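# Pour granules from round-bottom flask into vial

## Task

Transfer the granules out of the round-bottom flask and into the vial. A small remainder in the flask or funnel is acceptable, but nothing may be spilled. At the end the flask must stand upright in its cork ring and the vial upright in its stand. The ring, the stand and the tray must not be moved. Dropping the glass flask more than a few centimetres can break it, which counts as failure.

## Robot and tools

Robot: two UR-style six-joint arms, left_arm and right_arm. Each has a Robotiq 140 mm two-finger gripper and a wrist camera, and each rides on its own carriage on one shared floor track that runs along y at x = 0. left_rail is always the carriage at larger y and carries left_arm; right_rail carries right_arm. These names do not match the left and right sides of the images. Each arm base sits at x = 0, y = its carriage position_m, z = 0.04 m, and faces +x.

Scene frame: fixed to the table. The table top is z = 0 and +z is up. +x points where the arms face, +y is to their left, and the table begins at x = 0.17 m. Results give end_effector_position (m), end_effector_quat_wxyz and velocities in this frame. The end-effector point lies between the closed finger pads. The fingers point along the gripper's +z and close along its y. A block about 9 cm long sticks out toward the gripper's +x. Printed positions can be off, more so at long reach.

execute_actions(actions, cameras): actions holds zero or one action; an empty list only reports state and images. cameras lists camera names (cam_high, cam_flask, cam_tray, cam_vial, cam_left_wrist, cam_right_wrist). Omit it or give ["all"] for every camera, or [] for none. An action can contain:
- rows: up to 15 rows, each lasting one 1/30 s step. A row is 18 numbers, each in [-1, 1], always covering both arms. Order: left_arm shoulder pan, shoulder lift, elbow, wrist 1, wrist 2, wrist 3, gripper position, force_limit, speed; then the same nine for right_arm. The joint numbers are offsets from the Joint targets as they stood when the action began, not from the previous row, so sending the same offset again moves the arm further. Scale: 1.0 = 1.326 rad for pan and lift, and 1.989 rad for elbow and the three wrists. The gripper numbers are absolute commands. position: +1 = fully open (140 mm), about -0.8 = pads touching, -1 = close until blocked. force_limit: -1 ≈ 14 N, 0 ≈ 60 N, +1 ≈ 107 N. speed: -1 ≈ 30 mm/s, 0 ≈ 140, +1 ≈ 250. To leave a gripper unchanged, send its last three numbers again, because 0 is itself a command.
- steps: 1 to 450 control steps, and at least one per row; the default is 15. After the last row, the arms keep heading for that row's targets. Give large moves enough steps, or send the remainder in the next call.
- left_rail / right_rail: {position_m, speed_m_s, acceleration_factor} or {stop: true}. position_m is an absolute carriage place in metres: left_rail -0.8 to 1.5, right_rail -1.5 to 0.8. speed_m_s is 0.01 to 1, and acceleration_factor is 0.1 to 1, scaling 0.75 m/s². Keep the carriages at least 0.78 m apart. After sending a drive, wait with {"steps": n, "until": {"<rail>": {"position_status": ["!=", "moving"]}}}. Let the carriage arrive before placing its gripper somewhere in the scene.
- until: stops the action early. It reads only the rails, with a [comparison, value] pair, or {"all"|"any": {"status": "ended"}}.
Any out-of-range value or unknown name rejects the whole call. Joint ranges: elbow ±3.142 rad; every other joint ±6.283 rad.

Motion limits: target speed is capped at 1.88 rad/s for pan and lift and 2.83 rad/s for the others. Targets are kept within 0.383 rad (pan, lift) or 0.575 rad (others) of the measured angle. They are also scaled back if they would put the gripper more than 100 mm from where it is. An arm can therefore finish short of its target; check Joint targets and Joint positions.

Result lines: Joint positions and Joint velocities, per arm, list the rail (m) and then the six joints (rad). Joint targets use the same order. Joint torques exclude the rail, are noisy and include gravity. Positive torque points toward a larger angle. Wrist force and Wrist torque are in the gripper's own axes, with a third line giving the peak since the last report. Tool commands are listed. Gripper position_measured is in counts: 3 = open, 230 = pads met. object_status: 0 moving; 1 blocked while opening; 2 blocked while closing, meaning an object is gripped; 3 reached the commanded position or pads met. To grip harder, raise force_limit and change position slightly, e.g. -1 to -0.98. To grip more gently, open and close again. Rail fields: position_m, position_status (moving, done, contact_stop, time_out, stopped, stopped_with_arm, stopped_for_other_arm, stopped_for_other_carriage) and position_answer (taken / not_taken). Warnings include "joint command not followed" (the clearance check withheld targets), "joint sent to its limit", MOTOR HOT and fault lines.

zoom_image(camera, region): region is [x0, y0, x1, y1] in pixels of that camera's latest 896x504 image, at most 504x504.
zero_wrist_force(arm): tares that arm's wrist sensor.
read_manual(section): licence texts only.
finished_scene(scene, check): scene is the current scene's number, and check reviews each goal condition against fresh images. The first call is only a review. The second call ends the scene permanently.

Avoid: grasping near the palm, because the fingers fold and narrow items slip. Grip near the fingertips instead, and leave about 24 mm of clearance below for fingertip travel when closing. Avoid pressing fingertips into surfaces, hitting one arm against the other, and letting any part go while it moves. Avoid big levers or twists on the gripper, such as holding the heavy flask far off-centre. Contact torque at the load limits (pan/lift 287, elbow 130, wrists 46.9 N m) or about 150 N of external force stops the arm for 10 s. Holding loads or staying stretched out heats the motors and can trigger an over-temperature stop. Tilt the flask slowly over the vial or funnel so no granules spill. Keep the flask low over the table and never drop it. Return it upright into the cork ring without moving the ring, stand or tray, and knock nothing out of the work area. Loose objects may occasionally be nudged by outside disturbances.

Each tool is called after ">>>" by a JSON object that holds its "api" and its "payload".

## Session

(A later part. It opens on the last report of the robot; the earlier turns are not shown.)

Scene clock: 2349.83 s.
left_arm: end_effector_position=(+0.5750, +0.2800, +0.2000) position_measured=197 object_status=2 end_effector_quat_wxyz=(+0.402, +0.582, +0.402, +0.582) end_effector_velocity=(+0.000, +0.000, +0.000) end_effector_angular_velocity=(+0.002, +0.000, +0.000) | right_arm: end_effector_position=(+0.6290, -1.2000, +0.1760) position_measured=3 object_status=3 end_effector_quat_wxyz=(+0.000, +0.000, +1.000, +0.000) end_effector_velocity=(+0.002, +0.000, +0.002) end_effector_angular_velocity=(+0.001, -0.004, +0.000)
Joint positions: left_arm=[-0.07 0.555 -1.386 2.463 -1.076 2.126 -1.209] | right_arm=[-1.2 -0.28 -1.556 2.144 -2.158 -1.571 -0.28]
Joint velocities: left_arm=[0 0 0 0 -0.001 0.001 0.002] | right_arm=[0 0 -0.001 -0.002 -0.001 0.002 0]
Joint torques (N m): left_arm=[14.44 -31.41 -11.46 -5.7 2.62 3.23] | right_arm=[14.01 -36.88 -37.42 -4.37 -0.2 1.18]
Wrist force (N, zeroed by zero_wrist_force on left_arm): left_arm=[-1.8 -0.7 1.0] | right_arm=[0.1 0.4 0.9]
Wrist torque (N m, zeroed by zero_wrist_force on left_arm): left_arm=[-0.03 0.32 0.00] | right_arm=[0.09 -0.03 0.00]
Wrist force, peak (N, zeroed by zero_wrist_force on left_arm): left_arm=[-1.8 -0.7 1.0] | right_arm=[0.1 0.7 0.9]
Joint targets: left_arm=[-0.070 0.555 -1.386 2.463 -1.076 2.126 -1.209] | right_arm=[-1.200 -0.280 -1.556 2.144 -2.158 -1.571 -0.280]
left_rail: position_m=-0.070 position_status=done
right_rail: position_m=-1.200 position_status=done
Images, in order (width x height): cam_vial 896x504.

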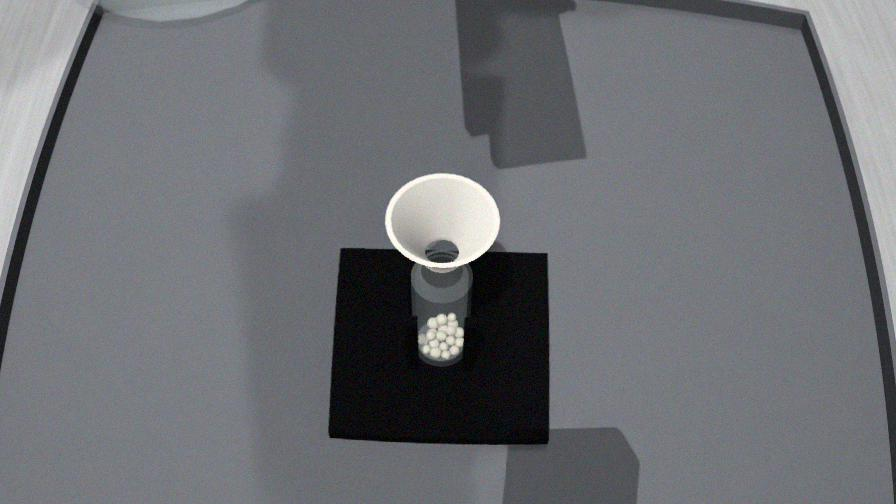

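>>> {"api": "execute_actions", "payload": {"actions": [{"left_rail": {"position_m": 0.6275}, "rows": [[0,0,0,0,0,0.001025,-1,-0.5,-0.8,0,0,0,0,0,0,1,1,1],[0,0,0,0,0,0.007288,-1,-0.5,-0.8,0,0,0,0,0,0,1,1,1],[0,0,0,0,0,0.021979,-1,-0.5,-0.8,0,0,0,0,0,0,1,1,1],[0,0,0,0,0,0.046273,-1,-0.5,-0.8,0,0,0,0,0,0,1,1,1],[0,0,0,0,0,0.079678,-1,-0.5,-0.8,0,0,0,0,0,0,1,1,1],[0,0,0,0,0,0.120485,-1,-0.5,-0.8,0,0,0,0,0,0,1,1,1],[0,0,0,0,0,0.166151,-1,-0.5,-0.8,0,0,0,0,0,0,1,1,1],[0,0,0,0,0,0.213449,-1,-0.5,-0.8,0,0,0,0,0,0,1,1,1],[0,0,0,0,0,0.259115,-1,-0.5,-0.8,0,0,0,0,0,0,1,1,1],[0,0,0,0,0,0.299922,-1,-0.5,-0.8,0,0,0,0,0,0,1,1,1],[0,0,0,0,0,0.333327,-1,-0.5,-0.8,0,0,0,0,0,0,1,1,1],[0,0,0,0,0,0.357621,-1,-0.5,-0.8,0,0,0,0,0,0,1,1,1],[0,0,0,0,0,0.372312,-1,-0.5,-0.8,0,0,0,0,0,0,1,1,1],[0,0,0,0,0,0.378575,-1,-0.5,-0.8,0,0,0,0,0,0,1,1,1],[0,0,0,0,0,0.3796,-1,-0.5,-0.8,0,0,0,0,0,0,1,1,1]], "steps": 150, "until": {"any": {"status": "ended"}}}], "cameras": ["cam_flask", "cam_tray", "cam_left_wrist"]}}

Scene clock: 2366.80 s.
left_arm: end_effector_position=(+0.5750, +0.9773, +0.2000) position_measured=197 object_status=2 end_effector_quat_wxyz=(+0.159, +0.689, +0.159, +0.689) end_effector_velocity=(+0.000, +0.000, +0.000) end_effector_angular_velocity=(-0.002, +0.000, -0.002) | right_arm: end_effector_position=(+0.6290, -1.2000, +0.1760) position_measured=3 object_status=3 end_effector_quat_wxyz=(+0.000, +0.000, +1.000, +0.000) end_effector_velocity=(+0.001, +0.001, +0.001) end_effector_angular_velocity=(-0.001, -0.003, +0.001)
Joint positions: left_arm=[0.627 0.555 -1.386 2.463 -1.076 2.126 -0.454] | right_arm=[-1.2 -0.28 -1.556 2.144 -2.158 -1.571 -0.281]
Joint velocities: left_arm=[0.002 -0.001 0 0.001 0 0.001 -0.002] | right_arm=[0 0.002 0 0 -0.002 0 0]
Joint torques (N m): left_arm=[7.34 -38.2 -23.05 -2.91 0.87 3.19] | right_arm=[13.75 -38.59 -38.11 -4.75 -0.28 1.44]
Wrist force (N, zeroed by zero_wrist_force on left_arm): left_arm=[-1.9 -0.7 1.0] | right_arm=[0.3 0.5 0.4]
Wrist torque (N m, zeroed by zero_wrist_force on left_arm): left_arm=[-0.02 0.27 0.02] | right_arm=[0.11 -0.07 0.00]
Wrist force, peak (N, zeroed by zero_wrist_force on left_arm): left_arm=[-3.2 0.8 1.2] | right_arm=[0.2 0.6 1.1]
Joint targets: left_arm=[0.628 0.555 -1.386 2.463 -1.076 2.126 -0.454] | right_arm=[-1.200 -0.280 -1.556 2.144 -2.158 -1.571 -0.280]
left_rail: position_m=0.627 position_status=done
right_rail: position_m=-1.200 position_status=done
Images, in order (width x height): cam_flask 896x504, cam_tray 896x504, cam_left_wrist 896x504.

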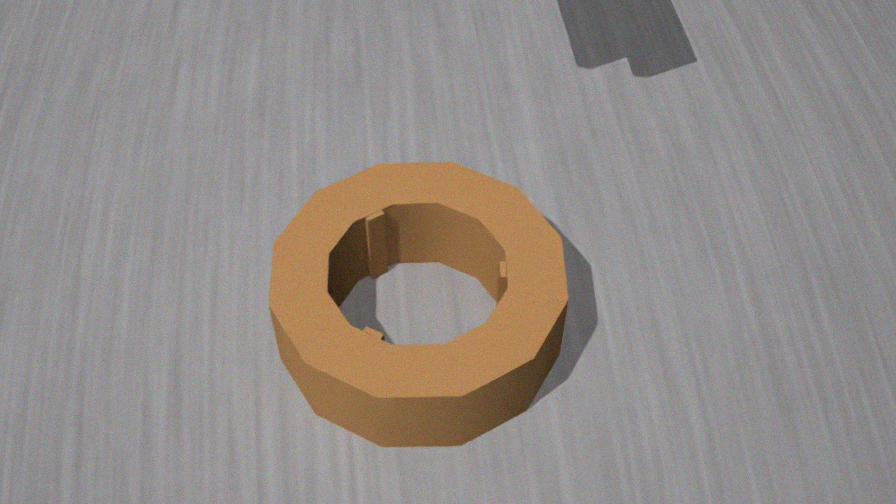

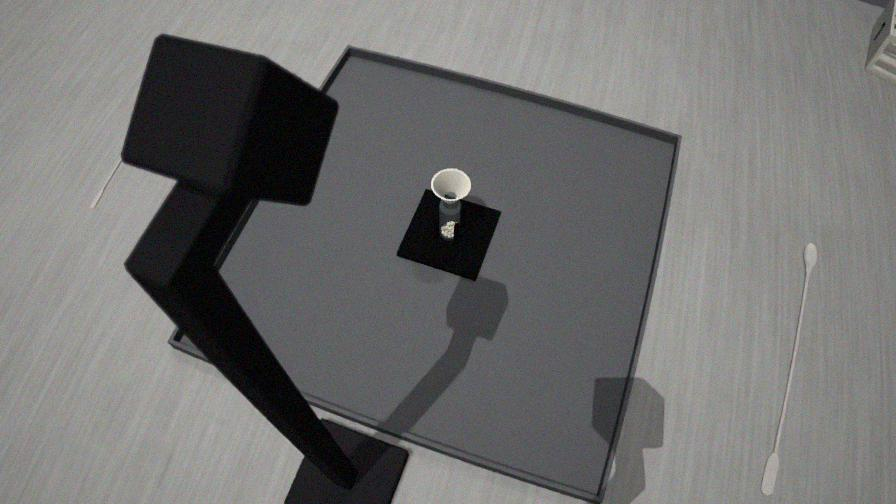

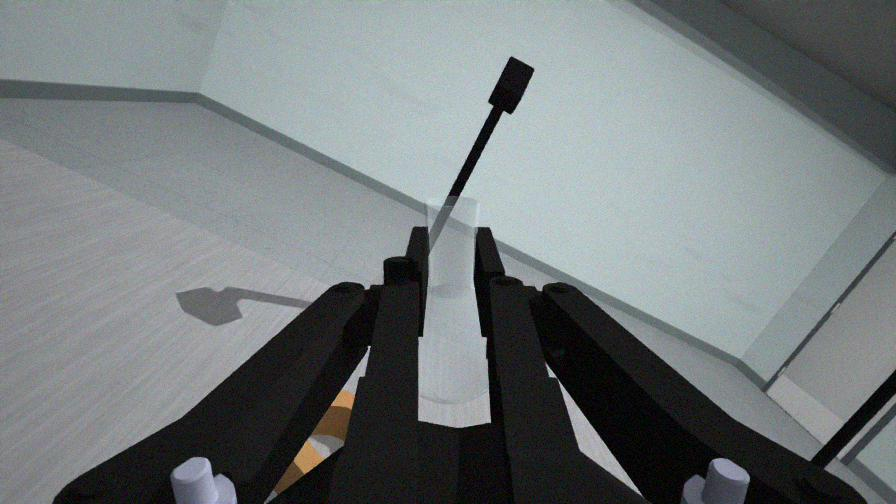

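>>> {"api": "execute_actions", "payload": {"actions": [{"rows": [[-0.00013,0.000401,-0.000053,-0.000214,-0.000086,0.000617,-1,-0.5,-0.8,0,0,0,0,0,0,1,1,1],[-0.000921,0.00285,-0.000376,-0.001524,-0.000614,0.004386,-1,-0.5,-0.8,0,0,0,0,0,0,1,1,1],[-0.002777,0.008593,-0.001132,-0.004597,-0.001851,0.013225,-1,-0.5,-0.8,0,0,0,0,0,0,1,1,1],[-0.005847,0.018092,-0.002384,-0.009677,-0.003898,0.027844,-1,-0.5,-0.8,0,0,0,0,0,0,1,1,1],[-0.010068,0.031153,-0.004105,-0.016663,-0.006712,0.047944,-1,-0.5,-0.8,0,0,0,0,0,0,1,1,1],[-0.015224,0.047107,-0.006208,-0.025197,-0.010149,0.072499,-1,-0.5,-0.8,0,0,0,0,0,0,1,1,1],[-0.020994,0.064962,-0.008561,-0.034748,-0.013996,0.099977,-1,-0.5,-0.8,0,0,0,0,0,0,1,1,1],[-0.02697,0.083454,-0.010997,-0.044639,-0.01798,0.128438,-1,-0.5,-0.8,0,0,0,0,0,0,1,1,1],[-0.03274,0.101309,-0.01335,-0.05419,-0.021827,0.155916,-1,-0.5,-0.8,0,0,0,0,0,0,1,1,1],[-0.037896,0.117263,-0.015453,-0.062724,-0.025264,0.180471,-1,-0.5,-0.8,0,0,0,0,0,0,1,1,1],[-0.042117,0.130324,-0.017174,-0.06971,-0.028078,0.200571,-1,-0.5,-0.8,0,0,0,0,0,0,1,1,1],[-0.045187,0.139823,-0.018426,-0.07479,-0.030125,0.21519,-1,-0.5,-0.8,0,0,0,0,0,0,1,1,1],[-0.047043,0.145566,-0.019182,-0.077863,-0.031362,0.224029,-1,-0.5,-0.8,0,0,0,0,0,0,1,1,1],[-0.047834,0.148015,-0.019505,-0.079173,-0.03189,0.227798,-1,-0.5,-0.8,0,0,0,0,0,0,1,1,1],[-0.047964,0.148416,-0.019558,-0.079387,-0.031976,0.228415,-1,-0.5,-0.8,0,0,0,0,0,0,1,1,1]], "steps": 34}], "cameras": ["cam_flask", "cam_left_wrist"]}}

Scene clock: 2389.53 s.
left_arm: end_effector_position=(+0.6259, +0.9775, +0.1300) position_measured=197 object_status=2 end_effector_quat_wxyz=(+0.000, +0.707, +0.000, +0.707) end_effector_velocity=(+0.000, +0.001, +0.000) end_effector_angular_velocity=(+0.000, +0.000, +0.001) | right_arm: end_effector_position=(+0.6290, -1.2000, +0.1760) position_measured=3 object_status=3 end_effector_quat_wxyz=(+0.000, +0.000, +1.000, +0.000) end_effector_velocity=(-0.001, +0.001, -0.001) end_effector_angular_velocity=(+0.000, +0.002, +0.002)
Joint positions: left_arm=[0.628 0.491 -1.19 2.424 -1.234 2.062 0] | right_arm=[-1.2 -0.28 -1.556 2.144 -2.158 -1.571 -0.281]
Joint velocities: left_arm=[0 0 0.001 0 -0.001 -0.001 0] | right_arm=[0 0.002 0.001 0.001 0 0 -0.001]
Joint torques (N m): left_arm=[-10.82 -40.79 -28.28 -4.87 -2.25 3.34] | right_arm=[13.87 -33.89 -38.35 -4.48 0.42 1.42]
Wrist force (N, zeroed by zero_wrist_force on left_arm): left_arm=[-2.4 -0.9 1.2] | right_arm=[-0.3 0.5 0.6]
Wrist torque (N m, zeroed by zero_wrist_force on left_arm): left_arm=[-0.17 0.29 0.01] | right_arm=[0.10 0.05 0.00]
Wrist force, peak (N, zeroed by zero_wrist_force on left_arm): left_arm=[-4.4 -1.2 2.4] | right_arm=[-0.1 0.5 1.2]
Joint targets: left_arm=[0.628 0.491 -1.190 2.424 -1.234 2.062 0.000] | right_arm=[-1.200 -0.280 -1.556 2.144 -2.158 -1.571 -0.280]
left_rail: position_m=0.628 position_m_goal=0.627 position_status=done
right_rail: position_m=-1.200 position_status=done
Images, in order (width x height): cam_flask 896x504, cam_left_wrist 896x504.

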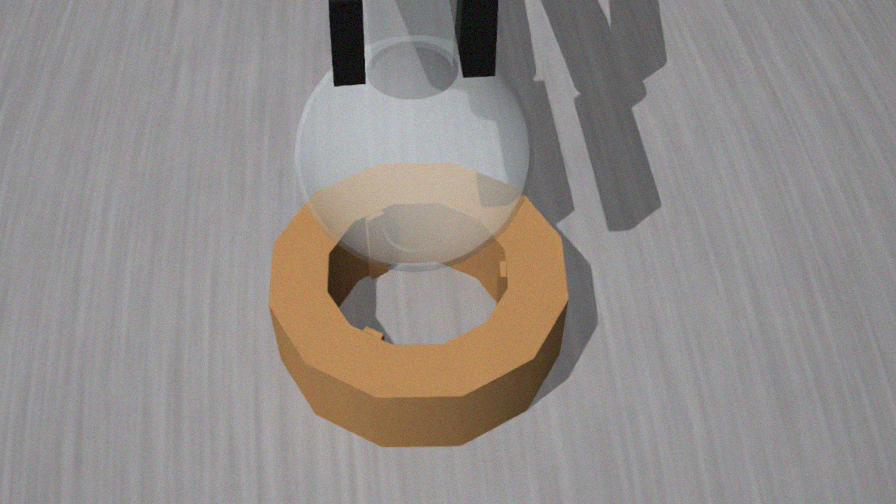

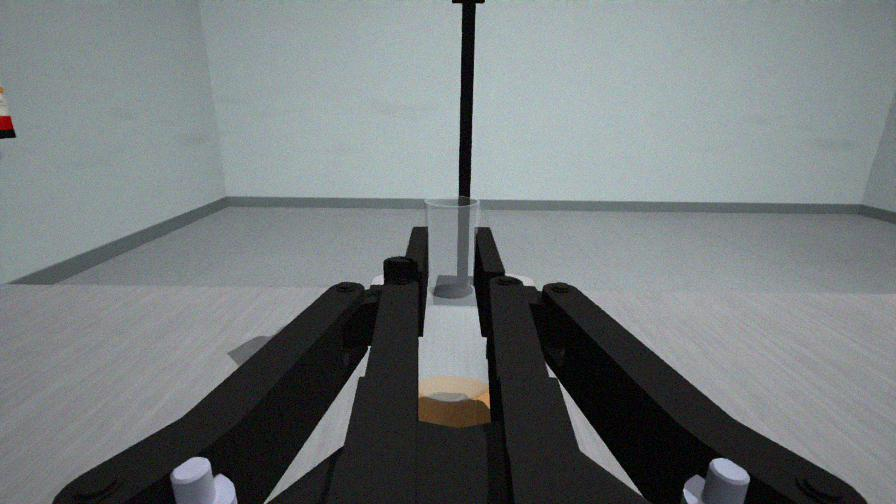

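>>> {"api": "zero_wrist_force", "payload": {"arm": "left_arm"}}

Wrist force sensor zeroed.

>>> {"api": "execute_actions", "payload": {"actions": [{"rows": [[0,0.000145,0.000002,-0.000099,0,0,-1,-0.5,-0.8,0,0,0,0,0,0,1,1,1],[0,0.001032,0.000016,-0.000705,0,0,-1,-0.5,-0.8,0,0,0,0,0,0,1,1,1],[0,0.003111,0.000049,-0.002126,0,0,-1,-0.5,-0.8,0,0,0,0,0,0,1,1,1],[0,0.00655,0.000104,-0.004476,0,0,-1,-0.5,-0.8,0,0,0,0,0,0,1,1,1],[0,0.011279,0.000178,-0.007707,0,0,-1,-0.5,-0.8,0,0,0,0,0,0,1,1,1],[0,0.017055,0.00027,-0.011654,0,0,-1,-0.5,-0.8,0,0,0,0,0,0,1,1,1],[0,0.023519,0.000372,-0.016071,0,0,-1,-0.5,-0.8,0,0,0,0,0,0,1,1,1],[0,0.030214,0.000478,-0.020646,0,0,-1,-0.5,-0.8,0,0,0,0,0,0,1,1,1],[0,0.036678,0.00058,-0.025063,0,0,-1,-0.5,-0.8,0,0,0,0,0,0,1,1,1],[0,0.042454,0.000672,-0.02901,0,0,-1,-0.5,-0.8,0,0,0,0,0,0,1,1,1],[0,0.047183,0.000746,-0.032241,0,0,-1,-0.5,-0.8,0,0,0,0,0,0,1,1,1],[0,0.050622,0.000801,-0.034591,0,0,-1,-0.5,-0.8,0,0,0,0,0,0,1,1,1],[0,0.052701,0.000834,-0.036012,0,0,-1,-0.5,-0.8,0,0,0,0,0,0,1,1,1],[0,0.053588,0.000848,-0.036618,0,0,-1,-0.5,-0.8,0,0,0,0,0,0,1,1,1],[0,0.053733,0.00085,-0.036717,0,0,-1,-0.5,-0.8,0,0,0,0,0,0,1,1,1]], "steps": 32}], "cameras": ["cam_flask"]}}

Scene clock: 2414.60 s.
left_arm: end_effector_position=(+0.6260, +0.9775, +0.1000) position_measured=197 object_status=2 end_effector_quat_wxyz=(+0.000, +0.707, +0.000, +0.707) end_effector_velocity=(+0.000, +0.000, +0.000) end_effector_angular_velocity=(+0.001, +0.000, +0.000) | right_arm: end_effector_position=(+0.6290, -1.2000, +0.1760) position_measured=3 object_status=3 end_effector_quat_wxyz=(+0.000, +0.000, +1.000, +0.000) end_effector_velocity=(+0.000, +0.000, +0.000) end_effector_angular_velocity=(+0.001, -0.002, -0.001)
Joint positions: left_arm=[0.628 0.491 -1.118 2.425 -1.307 2.062 0] | right_arm=[-1.2 -0.28 -1.556 2.144 -2.158 -1.571 -0.28]
Joint velocities: left_arm=[0 -0.001 0 0 0 0 0.001] | right_arm=[0 -0.001 -0.001 0.001 -0.001 0.002 0]
Joint torques (N m): left_arm=[-9.76 -44.29 -3.04 -4.82 -2.23 3.23] | right_arm=[16.82 -37.86 -37.61 -4.45 0 1.09]
Wrist force (N, zeroed by zero_wrist_force on left_arm): left_arm=[0.0 0.0 -0.5] | right_arm=[-0.1 0.9 0.7]
Wrist torque (N m, zeroed by zero_wrist_force on left_arm): left_arm=[0.02 0.06 0.02] | right_arm=[0.19 0.01 0.00]
Wrist force, peak (N, zeroed by zero_wrist_force on left_arm): left_arm=[0.9 0.0 0.0] | right_arm=[0.2 0.6 1.1]
Joint targets: left_arm=[0.628 0.491 -1.118 2.425 -1.307 2.062 0.000] | right_arm=[-1.200 -0.280 -1.556 2.144 -2.158 -1.571 -0.280]
left_rail: position_m=0.628 position_m_goal=0.627 position_status=done
right_rail: position_m=-1.200 position_status=done
Images, in order (width x height): cam_flask 896x504.

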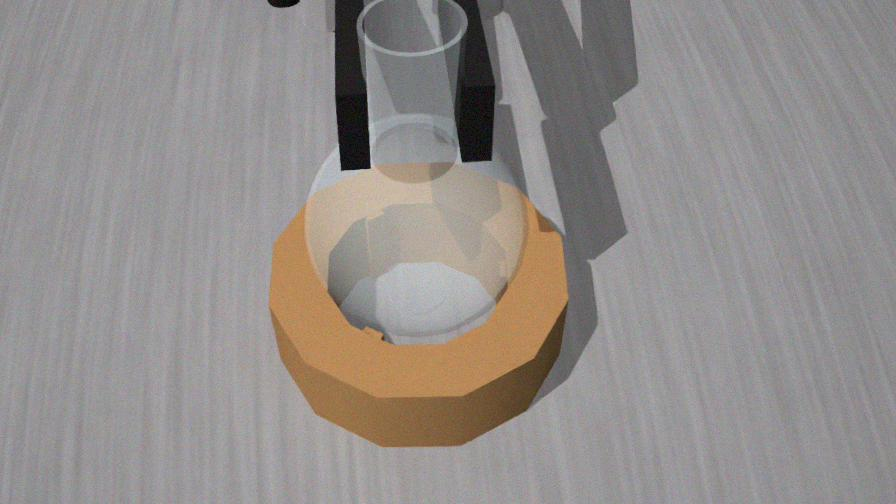

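>>> {"api": "execute_actions", "payload": {"actions": [{"rows": [[0,0.00001,0,-0.000007,0,0,-1,-0.5,-0.8,0,0,0,0,0,0,1,1,1],[0,0.000069,0.000001,-0.000047,0,0,-1,-0.5,-0.8,0,0,0,0,0,0,1,1,1],[0,0.000207,0.000003,-0.000142,0,0,-1,-0.5,-0.8,0,0,0,0,0,0,1,1,1],[0,0.000437,0.000007,-0.000299,0,0,-1,-0.5,-0.8,0,0,0,0,0,0,1,1,1],[0,0.000752,0.000012,-0.000514,0,0,-1,-0.5,-0.8,0,0,0,0,0,0,1,1,1],[0,0.001137,0.000018,-0.000777,0,0,-1,-0.5,-0.8,0,0,0,0,0,0,1,1,1],[0,0.001568,0.000025,-0.001072,0,0,-1,-0.5,-0.8,0,0,0,0,0,0,1,1,1],[0,0.002014,0.000032,-0.001377,0,0,-1,-0.5,-0.8,0,0,0,0,0,0,1,1,1],[0,0.002445,0.000039,-0.001672,0,0,-1,-0.5,-0.8,0,0,0,0,0,0,1,1,1],[0,0.00283,0.000045,-0.001935,0,0,-1,-0.5,-0.8,0,0,0,0,0,0,1,1,1],[0,0.003145,0.00005,-0.00215,0,0,-1,-0.5,-0.8,0,0,0,0,0,0,1,1,1],[0,0.003375,0.000054,-0.002307,0,0,-1,-0.5,-0.8,0,0,0,0,0,0,1,1,1],[0,0.003513,0.000056,-0.002402,0,0,-1,-0.5,-0.8,0,0,0,0,0,0,1,1,1],[0,0.003572,0.000057,-0.002442,0,0,-1,-0.5,-0.8,0,0,0,0,0,0,1,1,1],[0,0.003582,0.000057,-0.002449,0,0,-1,-0.5,-0.8,0,0,0,0,0,0,1,1,1]], "steps": 30}], "cameras": ["cam_flask"]}}

Scene clock: 2431.80 s.
left_arm: end_effector_position=(+0.6260, +0.9775, +0.0980) position_measured=197 object_status=2 end_effector_quat_wxyz=(+0.000, +0.707, +0.000, +0.707) end_effector_velocity=(+0.000, +0.000, +0.000) end_effector_angular_velocity=(-0.002, +0.000, +0.000) | right_arm: end_effector_position=(+0.6290, -1.2000, +0.1760) position_measured=3 object_status=3 end_effector_quat_wxyz=(+0.000, +0.000, +1.000, +0.000) end_effector_velocity=(+0.000, +0.000, +0.000) end_effector_angular_velocity=(+0.001, +0.000, +0.000)
Joint positions: left_arm=[0.628 0.491 -1.114 2.426 -1.312 2.062 0] | right_arm=[-1.2 -0.28 -1.556 2.144 -2.158 -1.571 -0.28]
Joint velocities: left_arm=[0 0 0.001 0 0 0 -0.002] | right_arm=[0 0 0 0 0 0.001 0]
Joint torques (N m): left_arm=[-8.38 -45.96 -2.15 -4.66 -1.96 3.44] | right_arm=[15.72 -34.25 -36.87 -4.56 0.24 0.84]
Wrist force (N, zeroed by zero_wrist_force on left_arm): left_arm=[0.8 0.4 -0.2] | right_arm=[-0.3 0.5 0.8]
Wrist torque (N m, zeroed by zero_wrist_force on left_arm): left_arm=[0.11 0.01 0.01] | right_arm=[0.10 0.04 0.00]
Wrist force, peak (N, zeroed by zero_wrist_force on left_arm): left_arm=[0.8 0.6 -0.2] | right_arm=[-0.2 0.7 1.0]
Joint targets: left_arm=[0.628 0.491 -1.114 2.426 -1.312 2.062 0.000] | right_arm=[-1.200 -0.280 -1.556 2.144 -2.158 -1.571 -0.280]
left_rail: position_m=0.628 position_m_goal=0.627 position_status=done
right_rail: position_m=-1.200 position_status=done
Images, in order (width x height): cam_flask 896x504.

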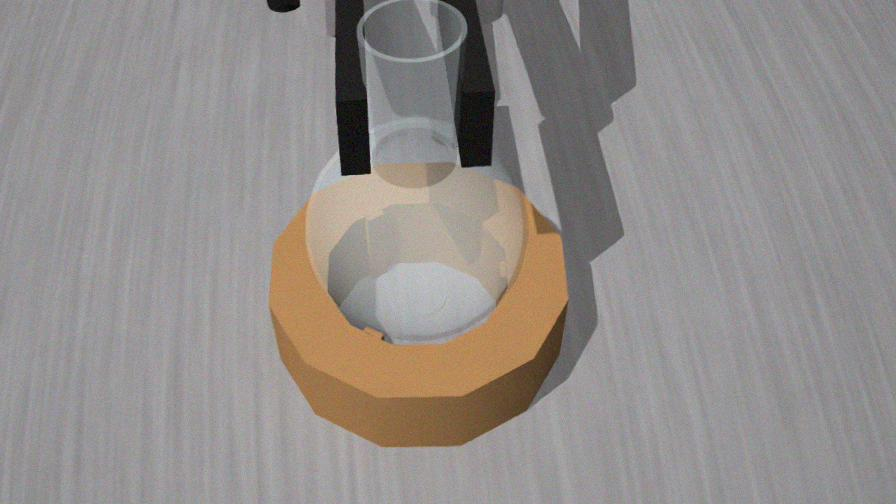

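>>> {"api": "execute_actions", "payload": {"actions": [], "cameras": ["cam_flask"]}}

>>> {"api": "zoom_image", "payload": {"camera": "cam_flask", "region": [250, 0, 600, 200]}}

Scene clock: 2443.23 s.
left_arm: end_effector_position=(+0.6260, +0.9775, +0.0980) position_measured=197 object_status=2 end_effector_quat_wxyz=(+0.000, +0.707, +0.000, +0.707) end_effector_velocity=(+0.000, +0.000, +0.000) end_effector_angular_velocity=(-0.001, +0.000, -0.001) | right_arm: end_effector_position=(+0.6290, -1.2000, +0.1760) position_measured=3 object_status=3 end_effector_quat_wxyz=(+0.000, +0.000, +1.000, +0.000) end_effector_velocity=(+0.000, +0.000, -0.001) end_effector_angular_velocity=(+0.001, +0.002, +0.000)
Joint positions: left_arm=[0.628 0.491 -1.114 2.426 -1.312 2.062 0] | right_arm=[-1.2 -0.281 -1.556 2.144 -2.158 -1.571 -0.281]
Joint velocities: left_arm=[0 0 0 0 0.001 0 -0.001] | right_arm=[0 0 0.001 0 0.001 0 0]
Joint torques (N m): left_arm=[-7.97 -45.12 -7.8 -3.89 -1.82 2.93] | right_arm=[14.67 -34.1 -36.78 -4.33 -0.2 1.22]
Wrist force (N, zeroed by zero_wrist_force on left_arm): left_arm=[0.8 0.0 -0.3] | right_arm=[0.3 0.4 0.5]
Wrist torque (N m, zeroed by zero_wrist_force on left_arm): left_arm=[0.04 0.01 0.01] | right_arm=[0.10 -0.07 0.00]
Wrist force, peak (N, zeroed by zero_wrist_force on left_arm): left_arm=[0.8 0.9 -0.1] | right_arm=[-0.5 0.6 0.9]
Joint targets: left_arm=[0.628 0.491 -1.114 2.426 -1.312 2.062 0.000] | right_arm=[-1.200 -0.280 -1.556 2.144 -2.158 -1.571 -0.280]
Tool commands: left_gripper/position=-1.0 left_gripper/force_limit=-0.5 left_gripper/speed=-0.8 right_gripper/position=+1.0 right_gripper/force_limit=+1.0 right_gripper/speed=+1.0
left_rail: position_m=0.628 position_m_goal=0.627 position_status=done
right_rail: position_m=-1.200 position_status=done
Images, in order (width x height): cam_flask 896x504.

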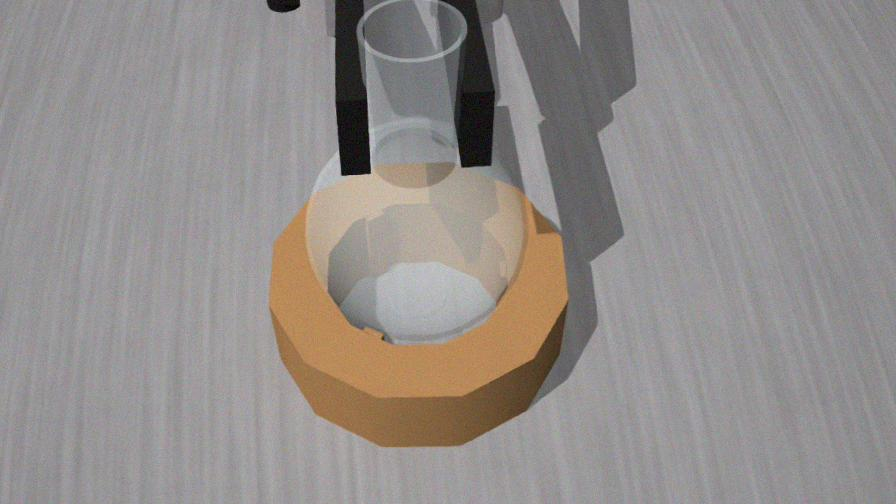

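Scaled by 1.440 from the camera's 896x504 image, which has a finer 1280x720 frame.

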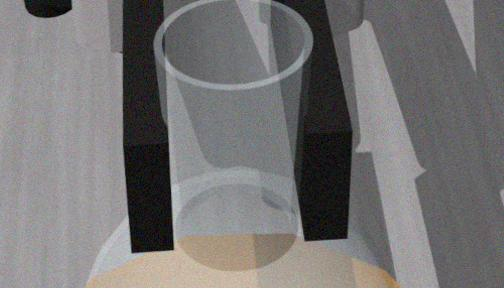

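>>> {"api": "execute_actions", "payload": {"actions": [{"rows": [[0,0,0,0,0,0,0.1,-0.5,-0.8,0,0,0,0,0,0,1,1,1]], "steps": 30}], "cameras": ["cam_flask", "cam_left_wrist"]}}

Scene clock: 2457.13 s.
left_arm: end_effector_position=(+0.6260, +0.9775, +0.0980) position_measured=117 object_status=3 end_effector_quat_wxyz=(+0.000, +0.707, +0.000, +0.707) end_effector_velocity=(+0.000, +0.000, +0.000) end_effector_angular_velocity=(+0.001, +0.000, -0.001) | right_arm: end_effector_position=(+0.6290, -1.2000, +0.1760) position_measured=3 object_status=3 end_effector_quat_wxyz=(+0.000, +0.000, +1.000, +0.000) end_effector_velocity=(+0.001, +0.000, +0.000) end_effector_angular_velocity=(+0.001, -0.001, +0.000)
Joint positions: left_arm=[0.628 0.491 -1.114 2.426 -1.312 2.062 0] | right_arm=[-1.2 -0.28 -1.556 2.144 -2.158 -1.571 -0.281]
Joint velocities: left_arm=[0 0 0 0 0 0.001 0.001] | right_arm=[0 0 0.001 -0.001 0 0.001 0]
Joint torques (N m): left_arm=[-7.08 -45.5 -15.51 -2.46 -1.76 3.1] | right_arm=[16.35 -35 -37.57 -4.81 0 1.43]
Wrist force (N, zeroed by zero_wrist_force on left_arm): left_arm=[0.3 0.3 -0.2] | right_arm=[-0.5 0.3 0.9]
Wrist torque (N m, zeroed by zero_wrist_force on left_arm): left_arm=[0.07 0.10 0.01] | right_arm=[0.07 0.09 0.00]
Wrist force, peak (N, zeroed by zero_wrist_force on left_arm): left_arm=[1.2 0.4 -0.3] | right_arm=[-0.1 0.8 1.0]
Joint targets: left_arm=[0.628 0.491 -1.114 2.426 -1.312 2.062 0.000] | right_arm=[-1.200 -0.280 -1.556 2.144 -2.158 -1.571 -0.280]
left_rail: position_m=0.628 position_m_goal=0.627 position_status=done
right_rail: position_m=-1.200 position_status=done
Images, in order (width x height): cam_flask 896x504, cam_left_wrist 896x504.

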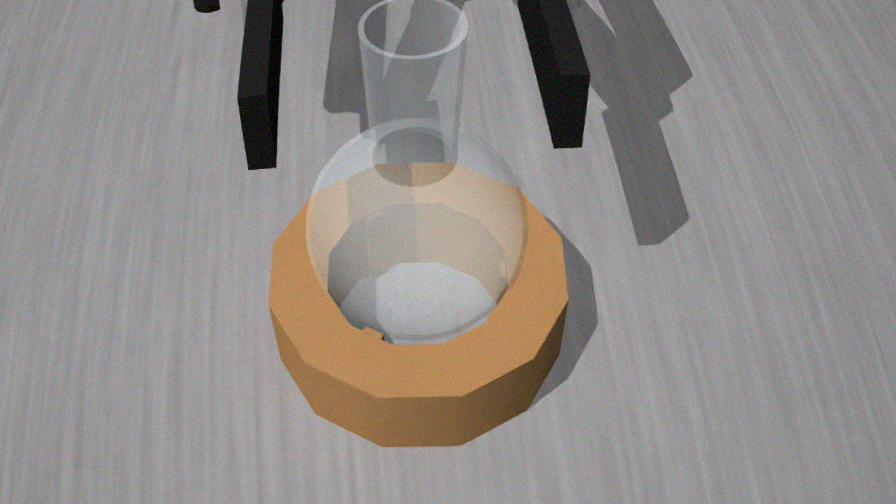

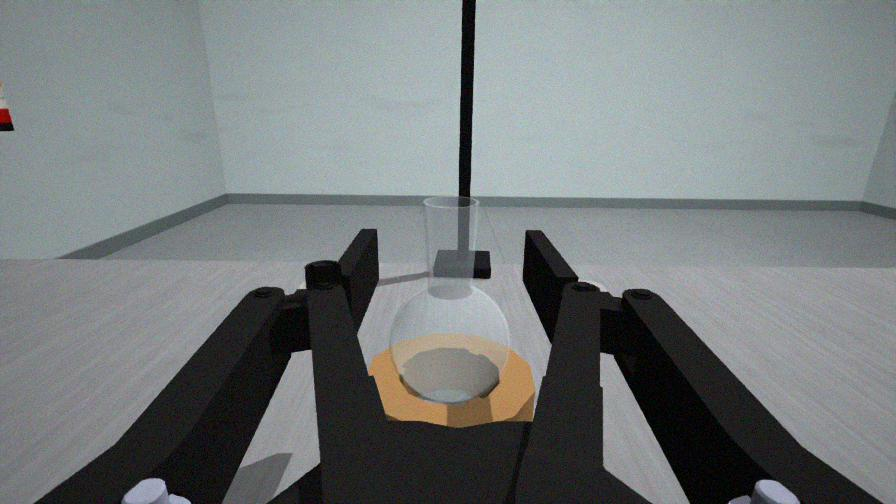

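>>> {"api": "execute_actions", "payload": {"actions": [{"rows": [[0.000267,-0.00007,0.000144,-0.000097,0.000178,0,0.1,-0.5,-0.8,0,0,0,0,0,0,1,1,1],[0.001897,-0.000499,0.001022,-0.000688,0.001264,0,0.1,-0.5,-0.8,0,0,0,0,0,0,1,1,1],[0.00572,-0.001505,0.003081,-0.002075,0.003813,0,0.1,-0.5,-0.8,0,0,0,0,0,0,1,1,1],[0.012043,-0.003168,0.006487,-0.004369,0.008028,0,0.1,-0.5,-0.8,0,0,0,0,0,0,1,1,1],[0.020736,-0.005455,0.011171,-0.007523,0.013824,0,0.1,-0.5,-0.8,0,0,0,0,0,0,1,1,1],[0.031356,-0.008249,0.016892,-0.011377,0.020904,0,0.1,-0.5,-0.8,0,0,0,0,0,0,1,1,1],[0.043241,-0.011376,0.023294,-0.015688,0.028826,0,0.1,-0.5,-0.8,0,0,0,0,0,0,1,1,1],[0.05555,-0.014614,0.029925,-0.020155,0.037033,0,0.1,-0.5,-0.8,0,0,0,0,0,0,1,1,1],[0.067435,-0.017741,0.036327,-0.024466,0.044955,0,0.1,-0.5,-0.8,0,0,0,0,0,0,1,1,1],[0.078055,-0.020535,0.042048,-0.02832,0.052035,0,0.1,-0.5,-0.8,0,0,0,0,0,0,1,1,1],[0.086748,-0.022822,0.046732,-0.031474,0.057831,0,0.1,-0.5,-0.8,0,0,0,0,0,0,1,1,1],[0.093071,-0.024485,0.050138,-0.033768,0.062046,0,0.1,-0.5,-0.8,0,0,0,0,0,0,1,1,1],[0.096894,-0.025491,0.052197,-0.035155,0.064595,0,0.1,-0.5,-0.8,0,0,0,0,0,0,1,1,1],[0.098524,-0.02592,0.053075,-0.035746,0.065681,0,0.1,-0.5,-0.8,0,0,0,0,0,0,1,1,1],[0.098791,-0.02599,0.053219,-0.035843,0.065859,0,0.1,-0.5,-0.8,0,0,0,0,0,0,1,1,1]], "steps": 32}], "cameras": ["cam_flask", "cam_tray", "cam_vial", "cam_left_wrist", "cam_high"]}}

Scene clock: 2497.20 s.
left_arm: end_effector_position=(+0.5300, +0.9775, +0.0980) position_measured=117 object_status=3 end_effector_quat_wxyz=(+0.000, +0.707, +0.000, +0.707) end_effector_velocity=(+0.000, +0.000, +0.000) end_effector_angular_velocity=(+0.000, -0.001, +0.000) | right_arm: end_effector_position=(+0.6290, -1.2000, +0.1760) position_measured=3 object_status=3 end_effector_quat_wxyz=(+0.000, +0.000, +1.000, +0.000) end_effector_velocity=(+0.000, -0.002, +0.001) end_effector_angular_velocity=(-0.002, +0.000, -0.003)
Joint positions: left_arm=[0.628 0.622 -1.148 2.531 -1.383 2.193 0] | right_arm=[-1.2 -0.281 -1.556 2.144 -2.158 -1.571 -0.28]
Joint velocities: left_arm=[0 0.001 0 0 -0.001 0.001 -0.001] | right_arm=[0 -0.002 0 0 0 -0.002 0.001]
Joint torques (N m): left_arm=[11.27 -62.25 1.59 -4.62 2.69 2.87] | right_arm=[15.15 -37 -37.31 -4.4 0 1.14]
Wrist force (N, zeroed by zero_wrist_force on left_arm): left_arm=[0.8 0.1 -0.3] | right_arm=[0.0 0.7 0.9]
Wrist torque (N m, zeroed by zero_wrist_force on left_arm): left_arm=[0.02 -0.02 0.00] | right_arm=[0.15 -0.01 0.00]
Wrist force, peak (N, zeroed by zero_wrist_force on left_arm): left_arm=[0.9 0.4 2.4] | right_arm=[0.4 0.6 1.1]
Joint targets: left_arm=[0.628 0.622 -1.148 2.531 -1.383 2.193 0.000] | right_arm=[-1.200 -0.280 -1.556 2.144 -2.158 -1.571 -0.280]
left_rail: position_m=0.628 position_m_goal=0.627 position_status=done
right_rail: position_m=-1.200 position_status=done
Images, in order (width x height): cam_high 896x504, cam_flask 896x504, cam_tray 896x504, cam_vial 896x504, cam_left_wrist 896x504.

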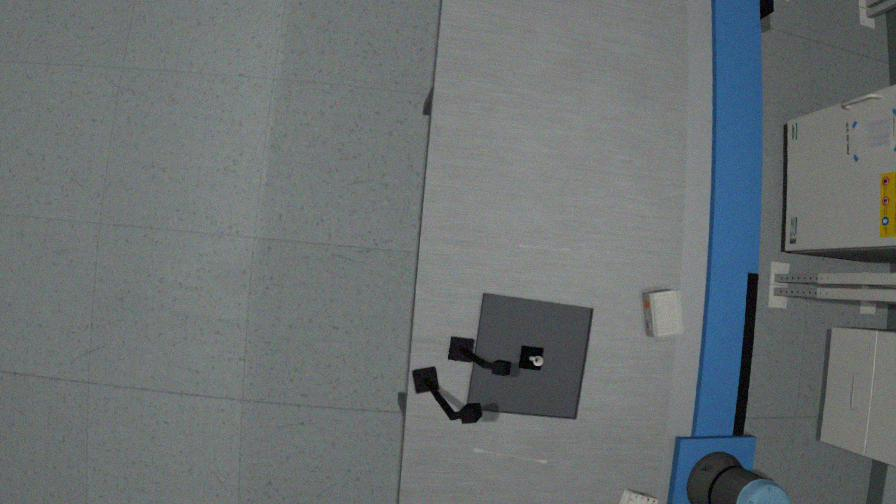

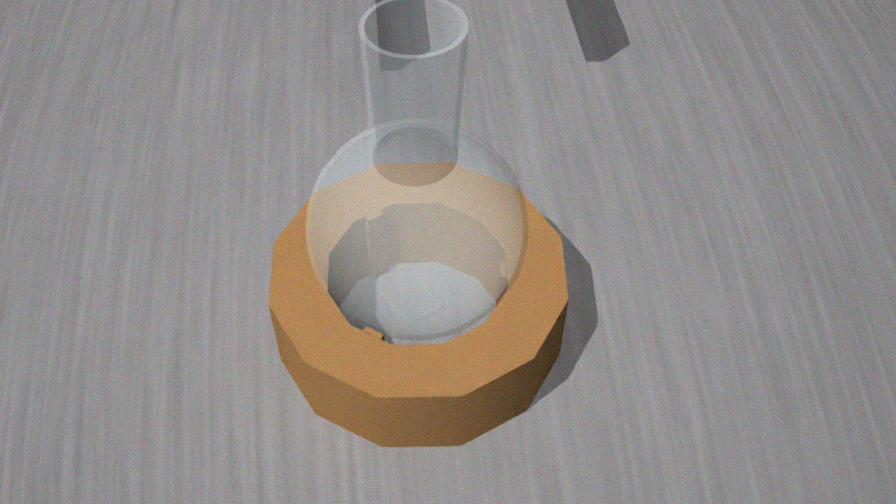

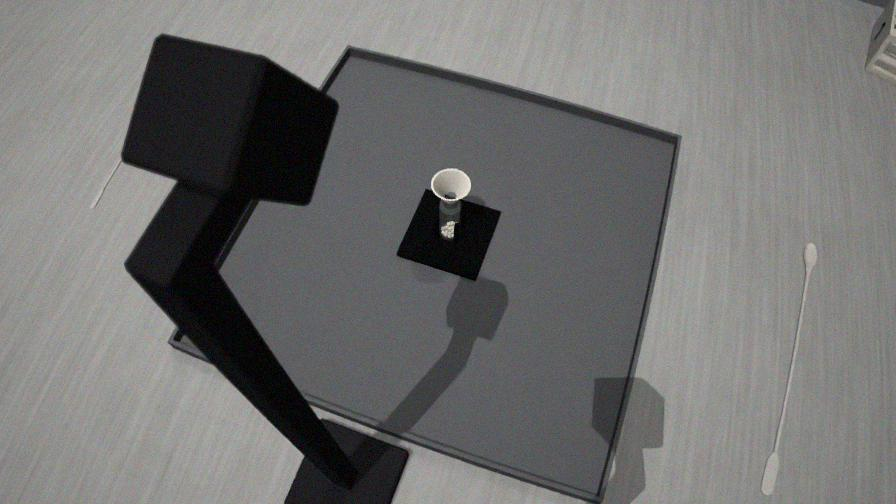

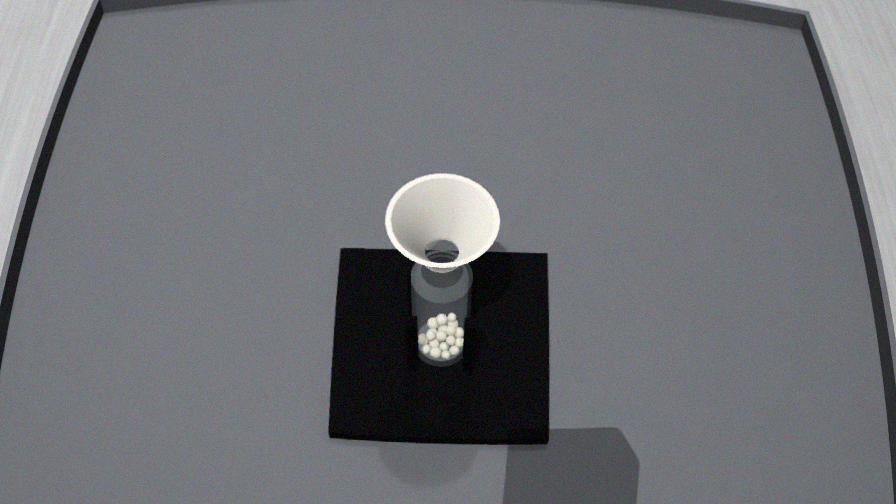

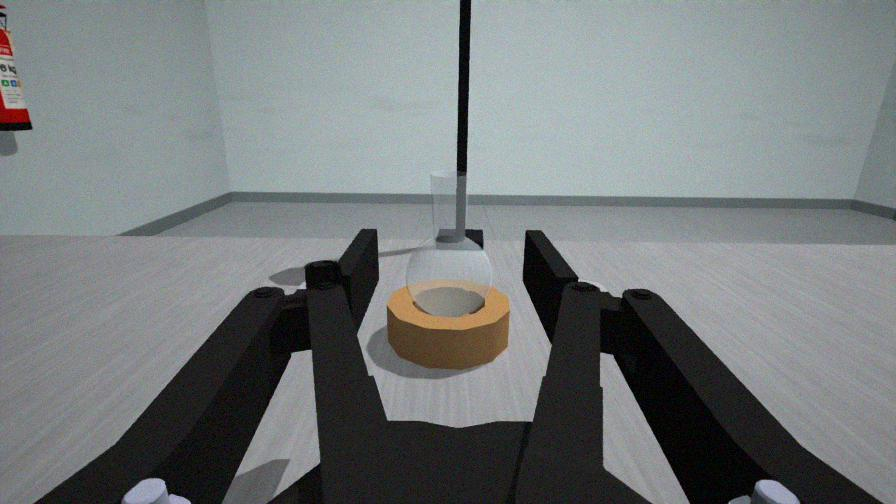

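>>> {"api": "execute_actions", "payload": {"actions": [], "cameras": ["cam_flask", "cam_vial", "cam_tray"]}}

>>> {"api": "zoom_image", "payload": {"camera": "cam_flask", "region": [240, 0, 600, 460]}}

>>> {"api": "zoom_image", "payload": {"camera": "cam_vial", "region": [300, 150, 580, 470]}}

>>> {"api": "zoom_image", "payload": {"camera": "cam_tray", "region": [330, 40, 700, 504]}}

Scene clock: 2503.63 s.
left_arm: end_effector_position=(+0.5300, +0.9775, +0.0980) position_measured=117 object_status=3 end_effector_quat_wxyz=(+0.000, +0.707, +0.000, +0.707) end_effector_velocity=(+0.000, +0.000, +0.000) end_effector_angular_velocity=(+0.000, +0.000, +0.000) | right_arm: end_effector_position=(+0.6290, -1.2000, +0.1760) position_measured=3 object_status=3 end_effector_quat_wxyz=(+0.000, +0.000, +1.000, +0.000) end_effector_velocity=(+0.000, +0.001, +0.000) end_effector_angular_velocity=(-0.001, -0.001, +0.002)
Joint positions: left_arm=[0.627 0.622 -1.148 2.531 -1.383 2.193 0] | right_arm=[-1.2 -0.28 -1.556 2.144 -2.158 -1.571 -0.28]
Joint velocities: left_arm=[0 0 0 0 0 0 0] | right_arm=[0 0.002 -0.001 0.001 -0.001 0 0]
Joint torques (N m): left_arm=[13.3 -61.87 -3.71 -3.59 2.55 3.02] | right_arm=[16.05 -38.48 -36.6 -4.38 -0.43 1.39]
Wrist force (N, zeroed by zero_wrist_force on left_arm): left_arm=[0.6 0.0 0.1] | right_arm=[0.0 0.2 0.8]
Wrist torque (N m, zeroed by zero_wrist_force on left_arm): left_arm=[-0.02 0.04 0.00] | right_arm=[0.04 -0.02 0.00]
Wrist force, peak (N, zeroed by zero_wrist_force on left_arm): left_arm=[1.1 0.2 -0.5] | right_arm=[0.2 0.8 0.8]
Joint targets: left_arm=[0.628 0.622 -1.148 2.531 -1.383 2.193 0.000] | right_arm=[-1.200 -0.280 -1.556 2.144 -2.158 -1.571 -0.280]
Tool commands: left_gripper/position=+0.1 left_gripper/force_limit=-0.5 left_gripper/speed=-0.8 right_gripper/position=+1.0 right_gripper/force_limit=+1.0 right_gripper/speed=+1.0
left_rail: position_m=0.627 position_status=done
right_rail: position_m=-1.200 position_status=done
Images, in order (width x height): cam_flask 896x504, cam_tray 896x504, cam_vial 896x504.

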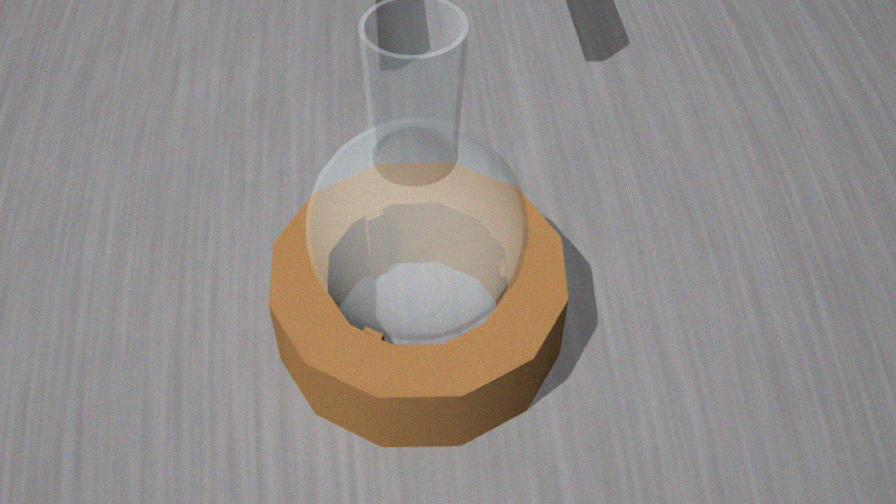

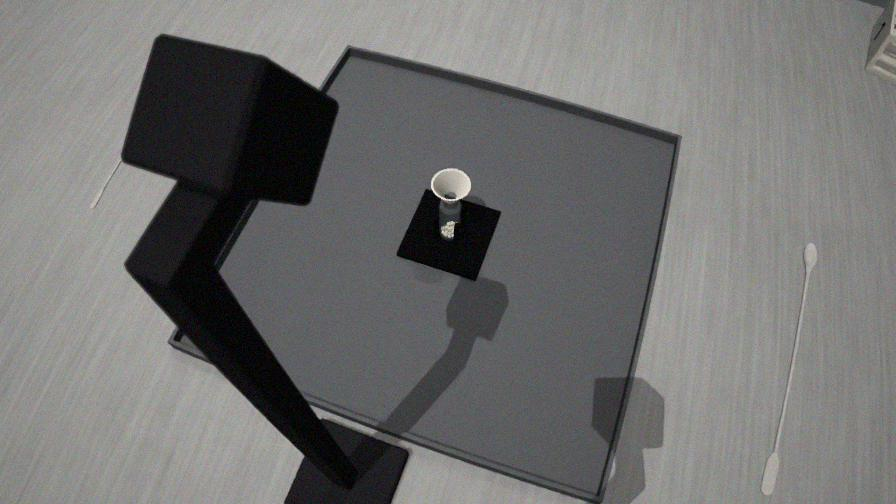

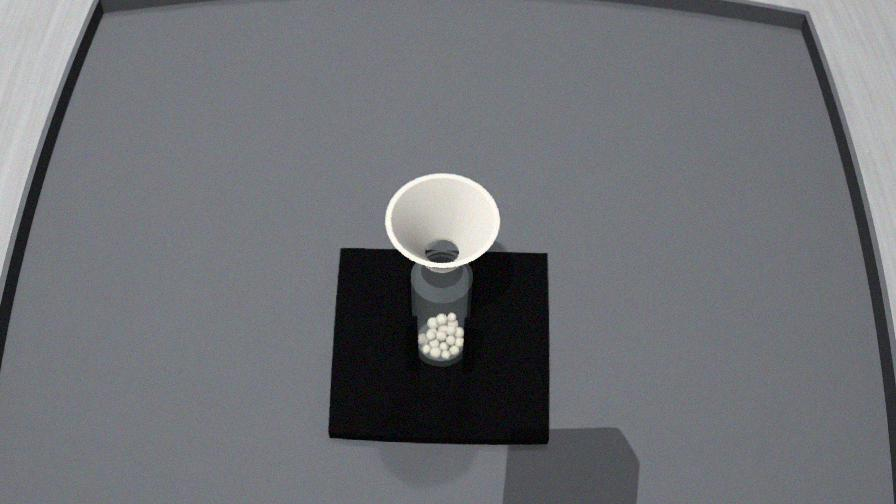

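Scaled by 1.096 from the camera's 896x504 image, which has a finer 1280x720 frame.

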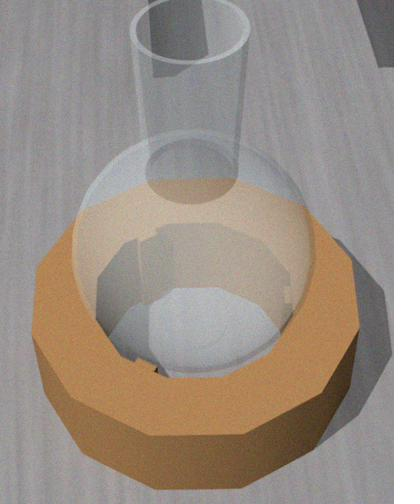

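Scaled by 1.575 from the camera's 896x504 image, which has a finer 1280x720 frame.

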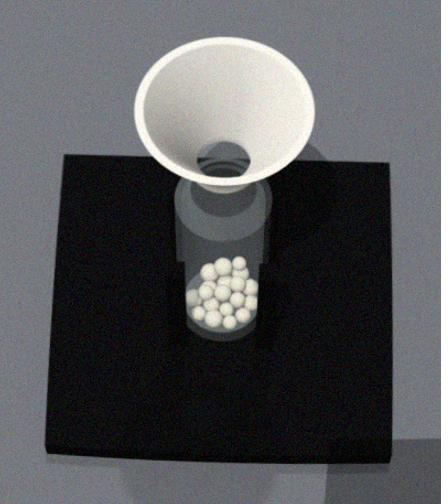

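Scaled by 1.086 from the camera's 896x504 image, which has a finer 1280x720 frame.

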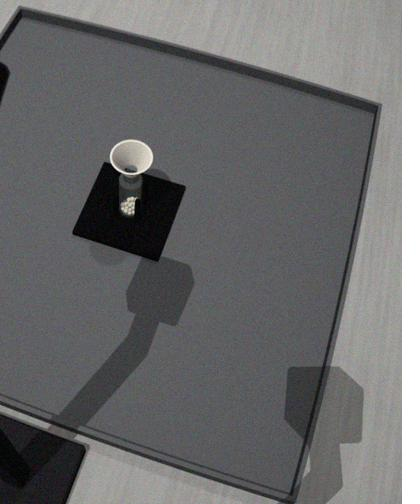

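>>> {"api": "finished_scene", "payload": {"scene": 1, "check": "Granules in the vial: the latest cam_vial picture and zoom show the whole pile (about 23-26 beads) lying at the bottom of the vial; no bead is visible in the funnel cone or its hole, and cam_flask plus the wrist pictures show the flask belly and neck empty. Beads hidden in the funnel stem could not be seen directly, but the hole looks clear. Nothing spilt: cam_tray and cam_vial zooms show no beads on the tray, stand or table near them; areas behind the camera head or in its shadow cannot be fully seen, but beads were seen falling only inside the funnel. Flask: cam_flask shows it standing upright in the cork ring, mouth ellipse at the same place as before the pick (within 1-3 px) and unchanged between the last two pictures; wrist camera shows the neck vertical. It could be missed if it crept or tilted slowly after release, but two pictures show no change. Vial: upright in its stand with the funnel on top, same pixels as before pouring. Ring, stand, tray: outlines in cam_flask, cam_tray, cam_vial are at the same pixels as at the start. Gripper is open and clear of the flask by about 80 mm; nothing is held or touched."}}

This call ended nothing. Check each condition that your pictures could not show: look closer or test it, and mend what is not met. Then call finished_scene again.


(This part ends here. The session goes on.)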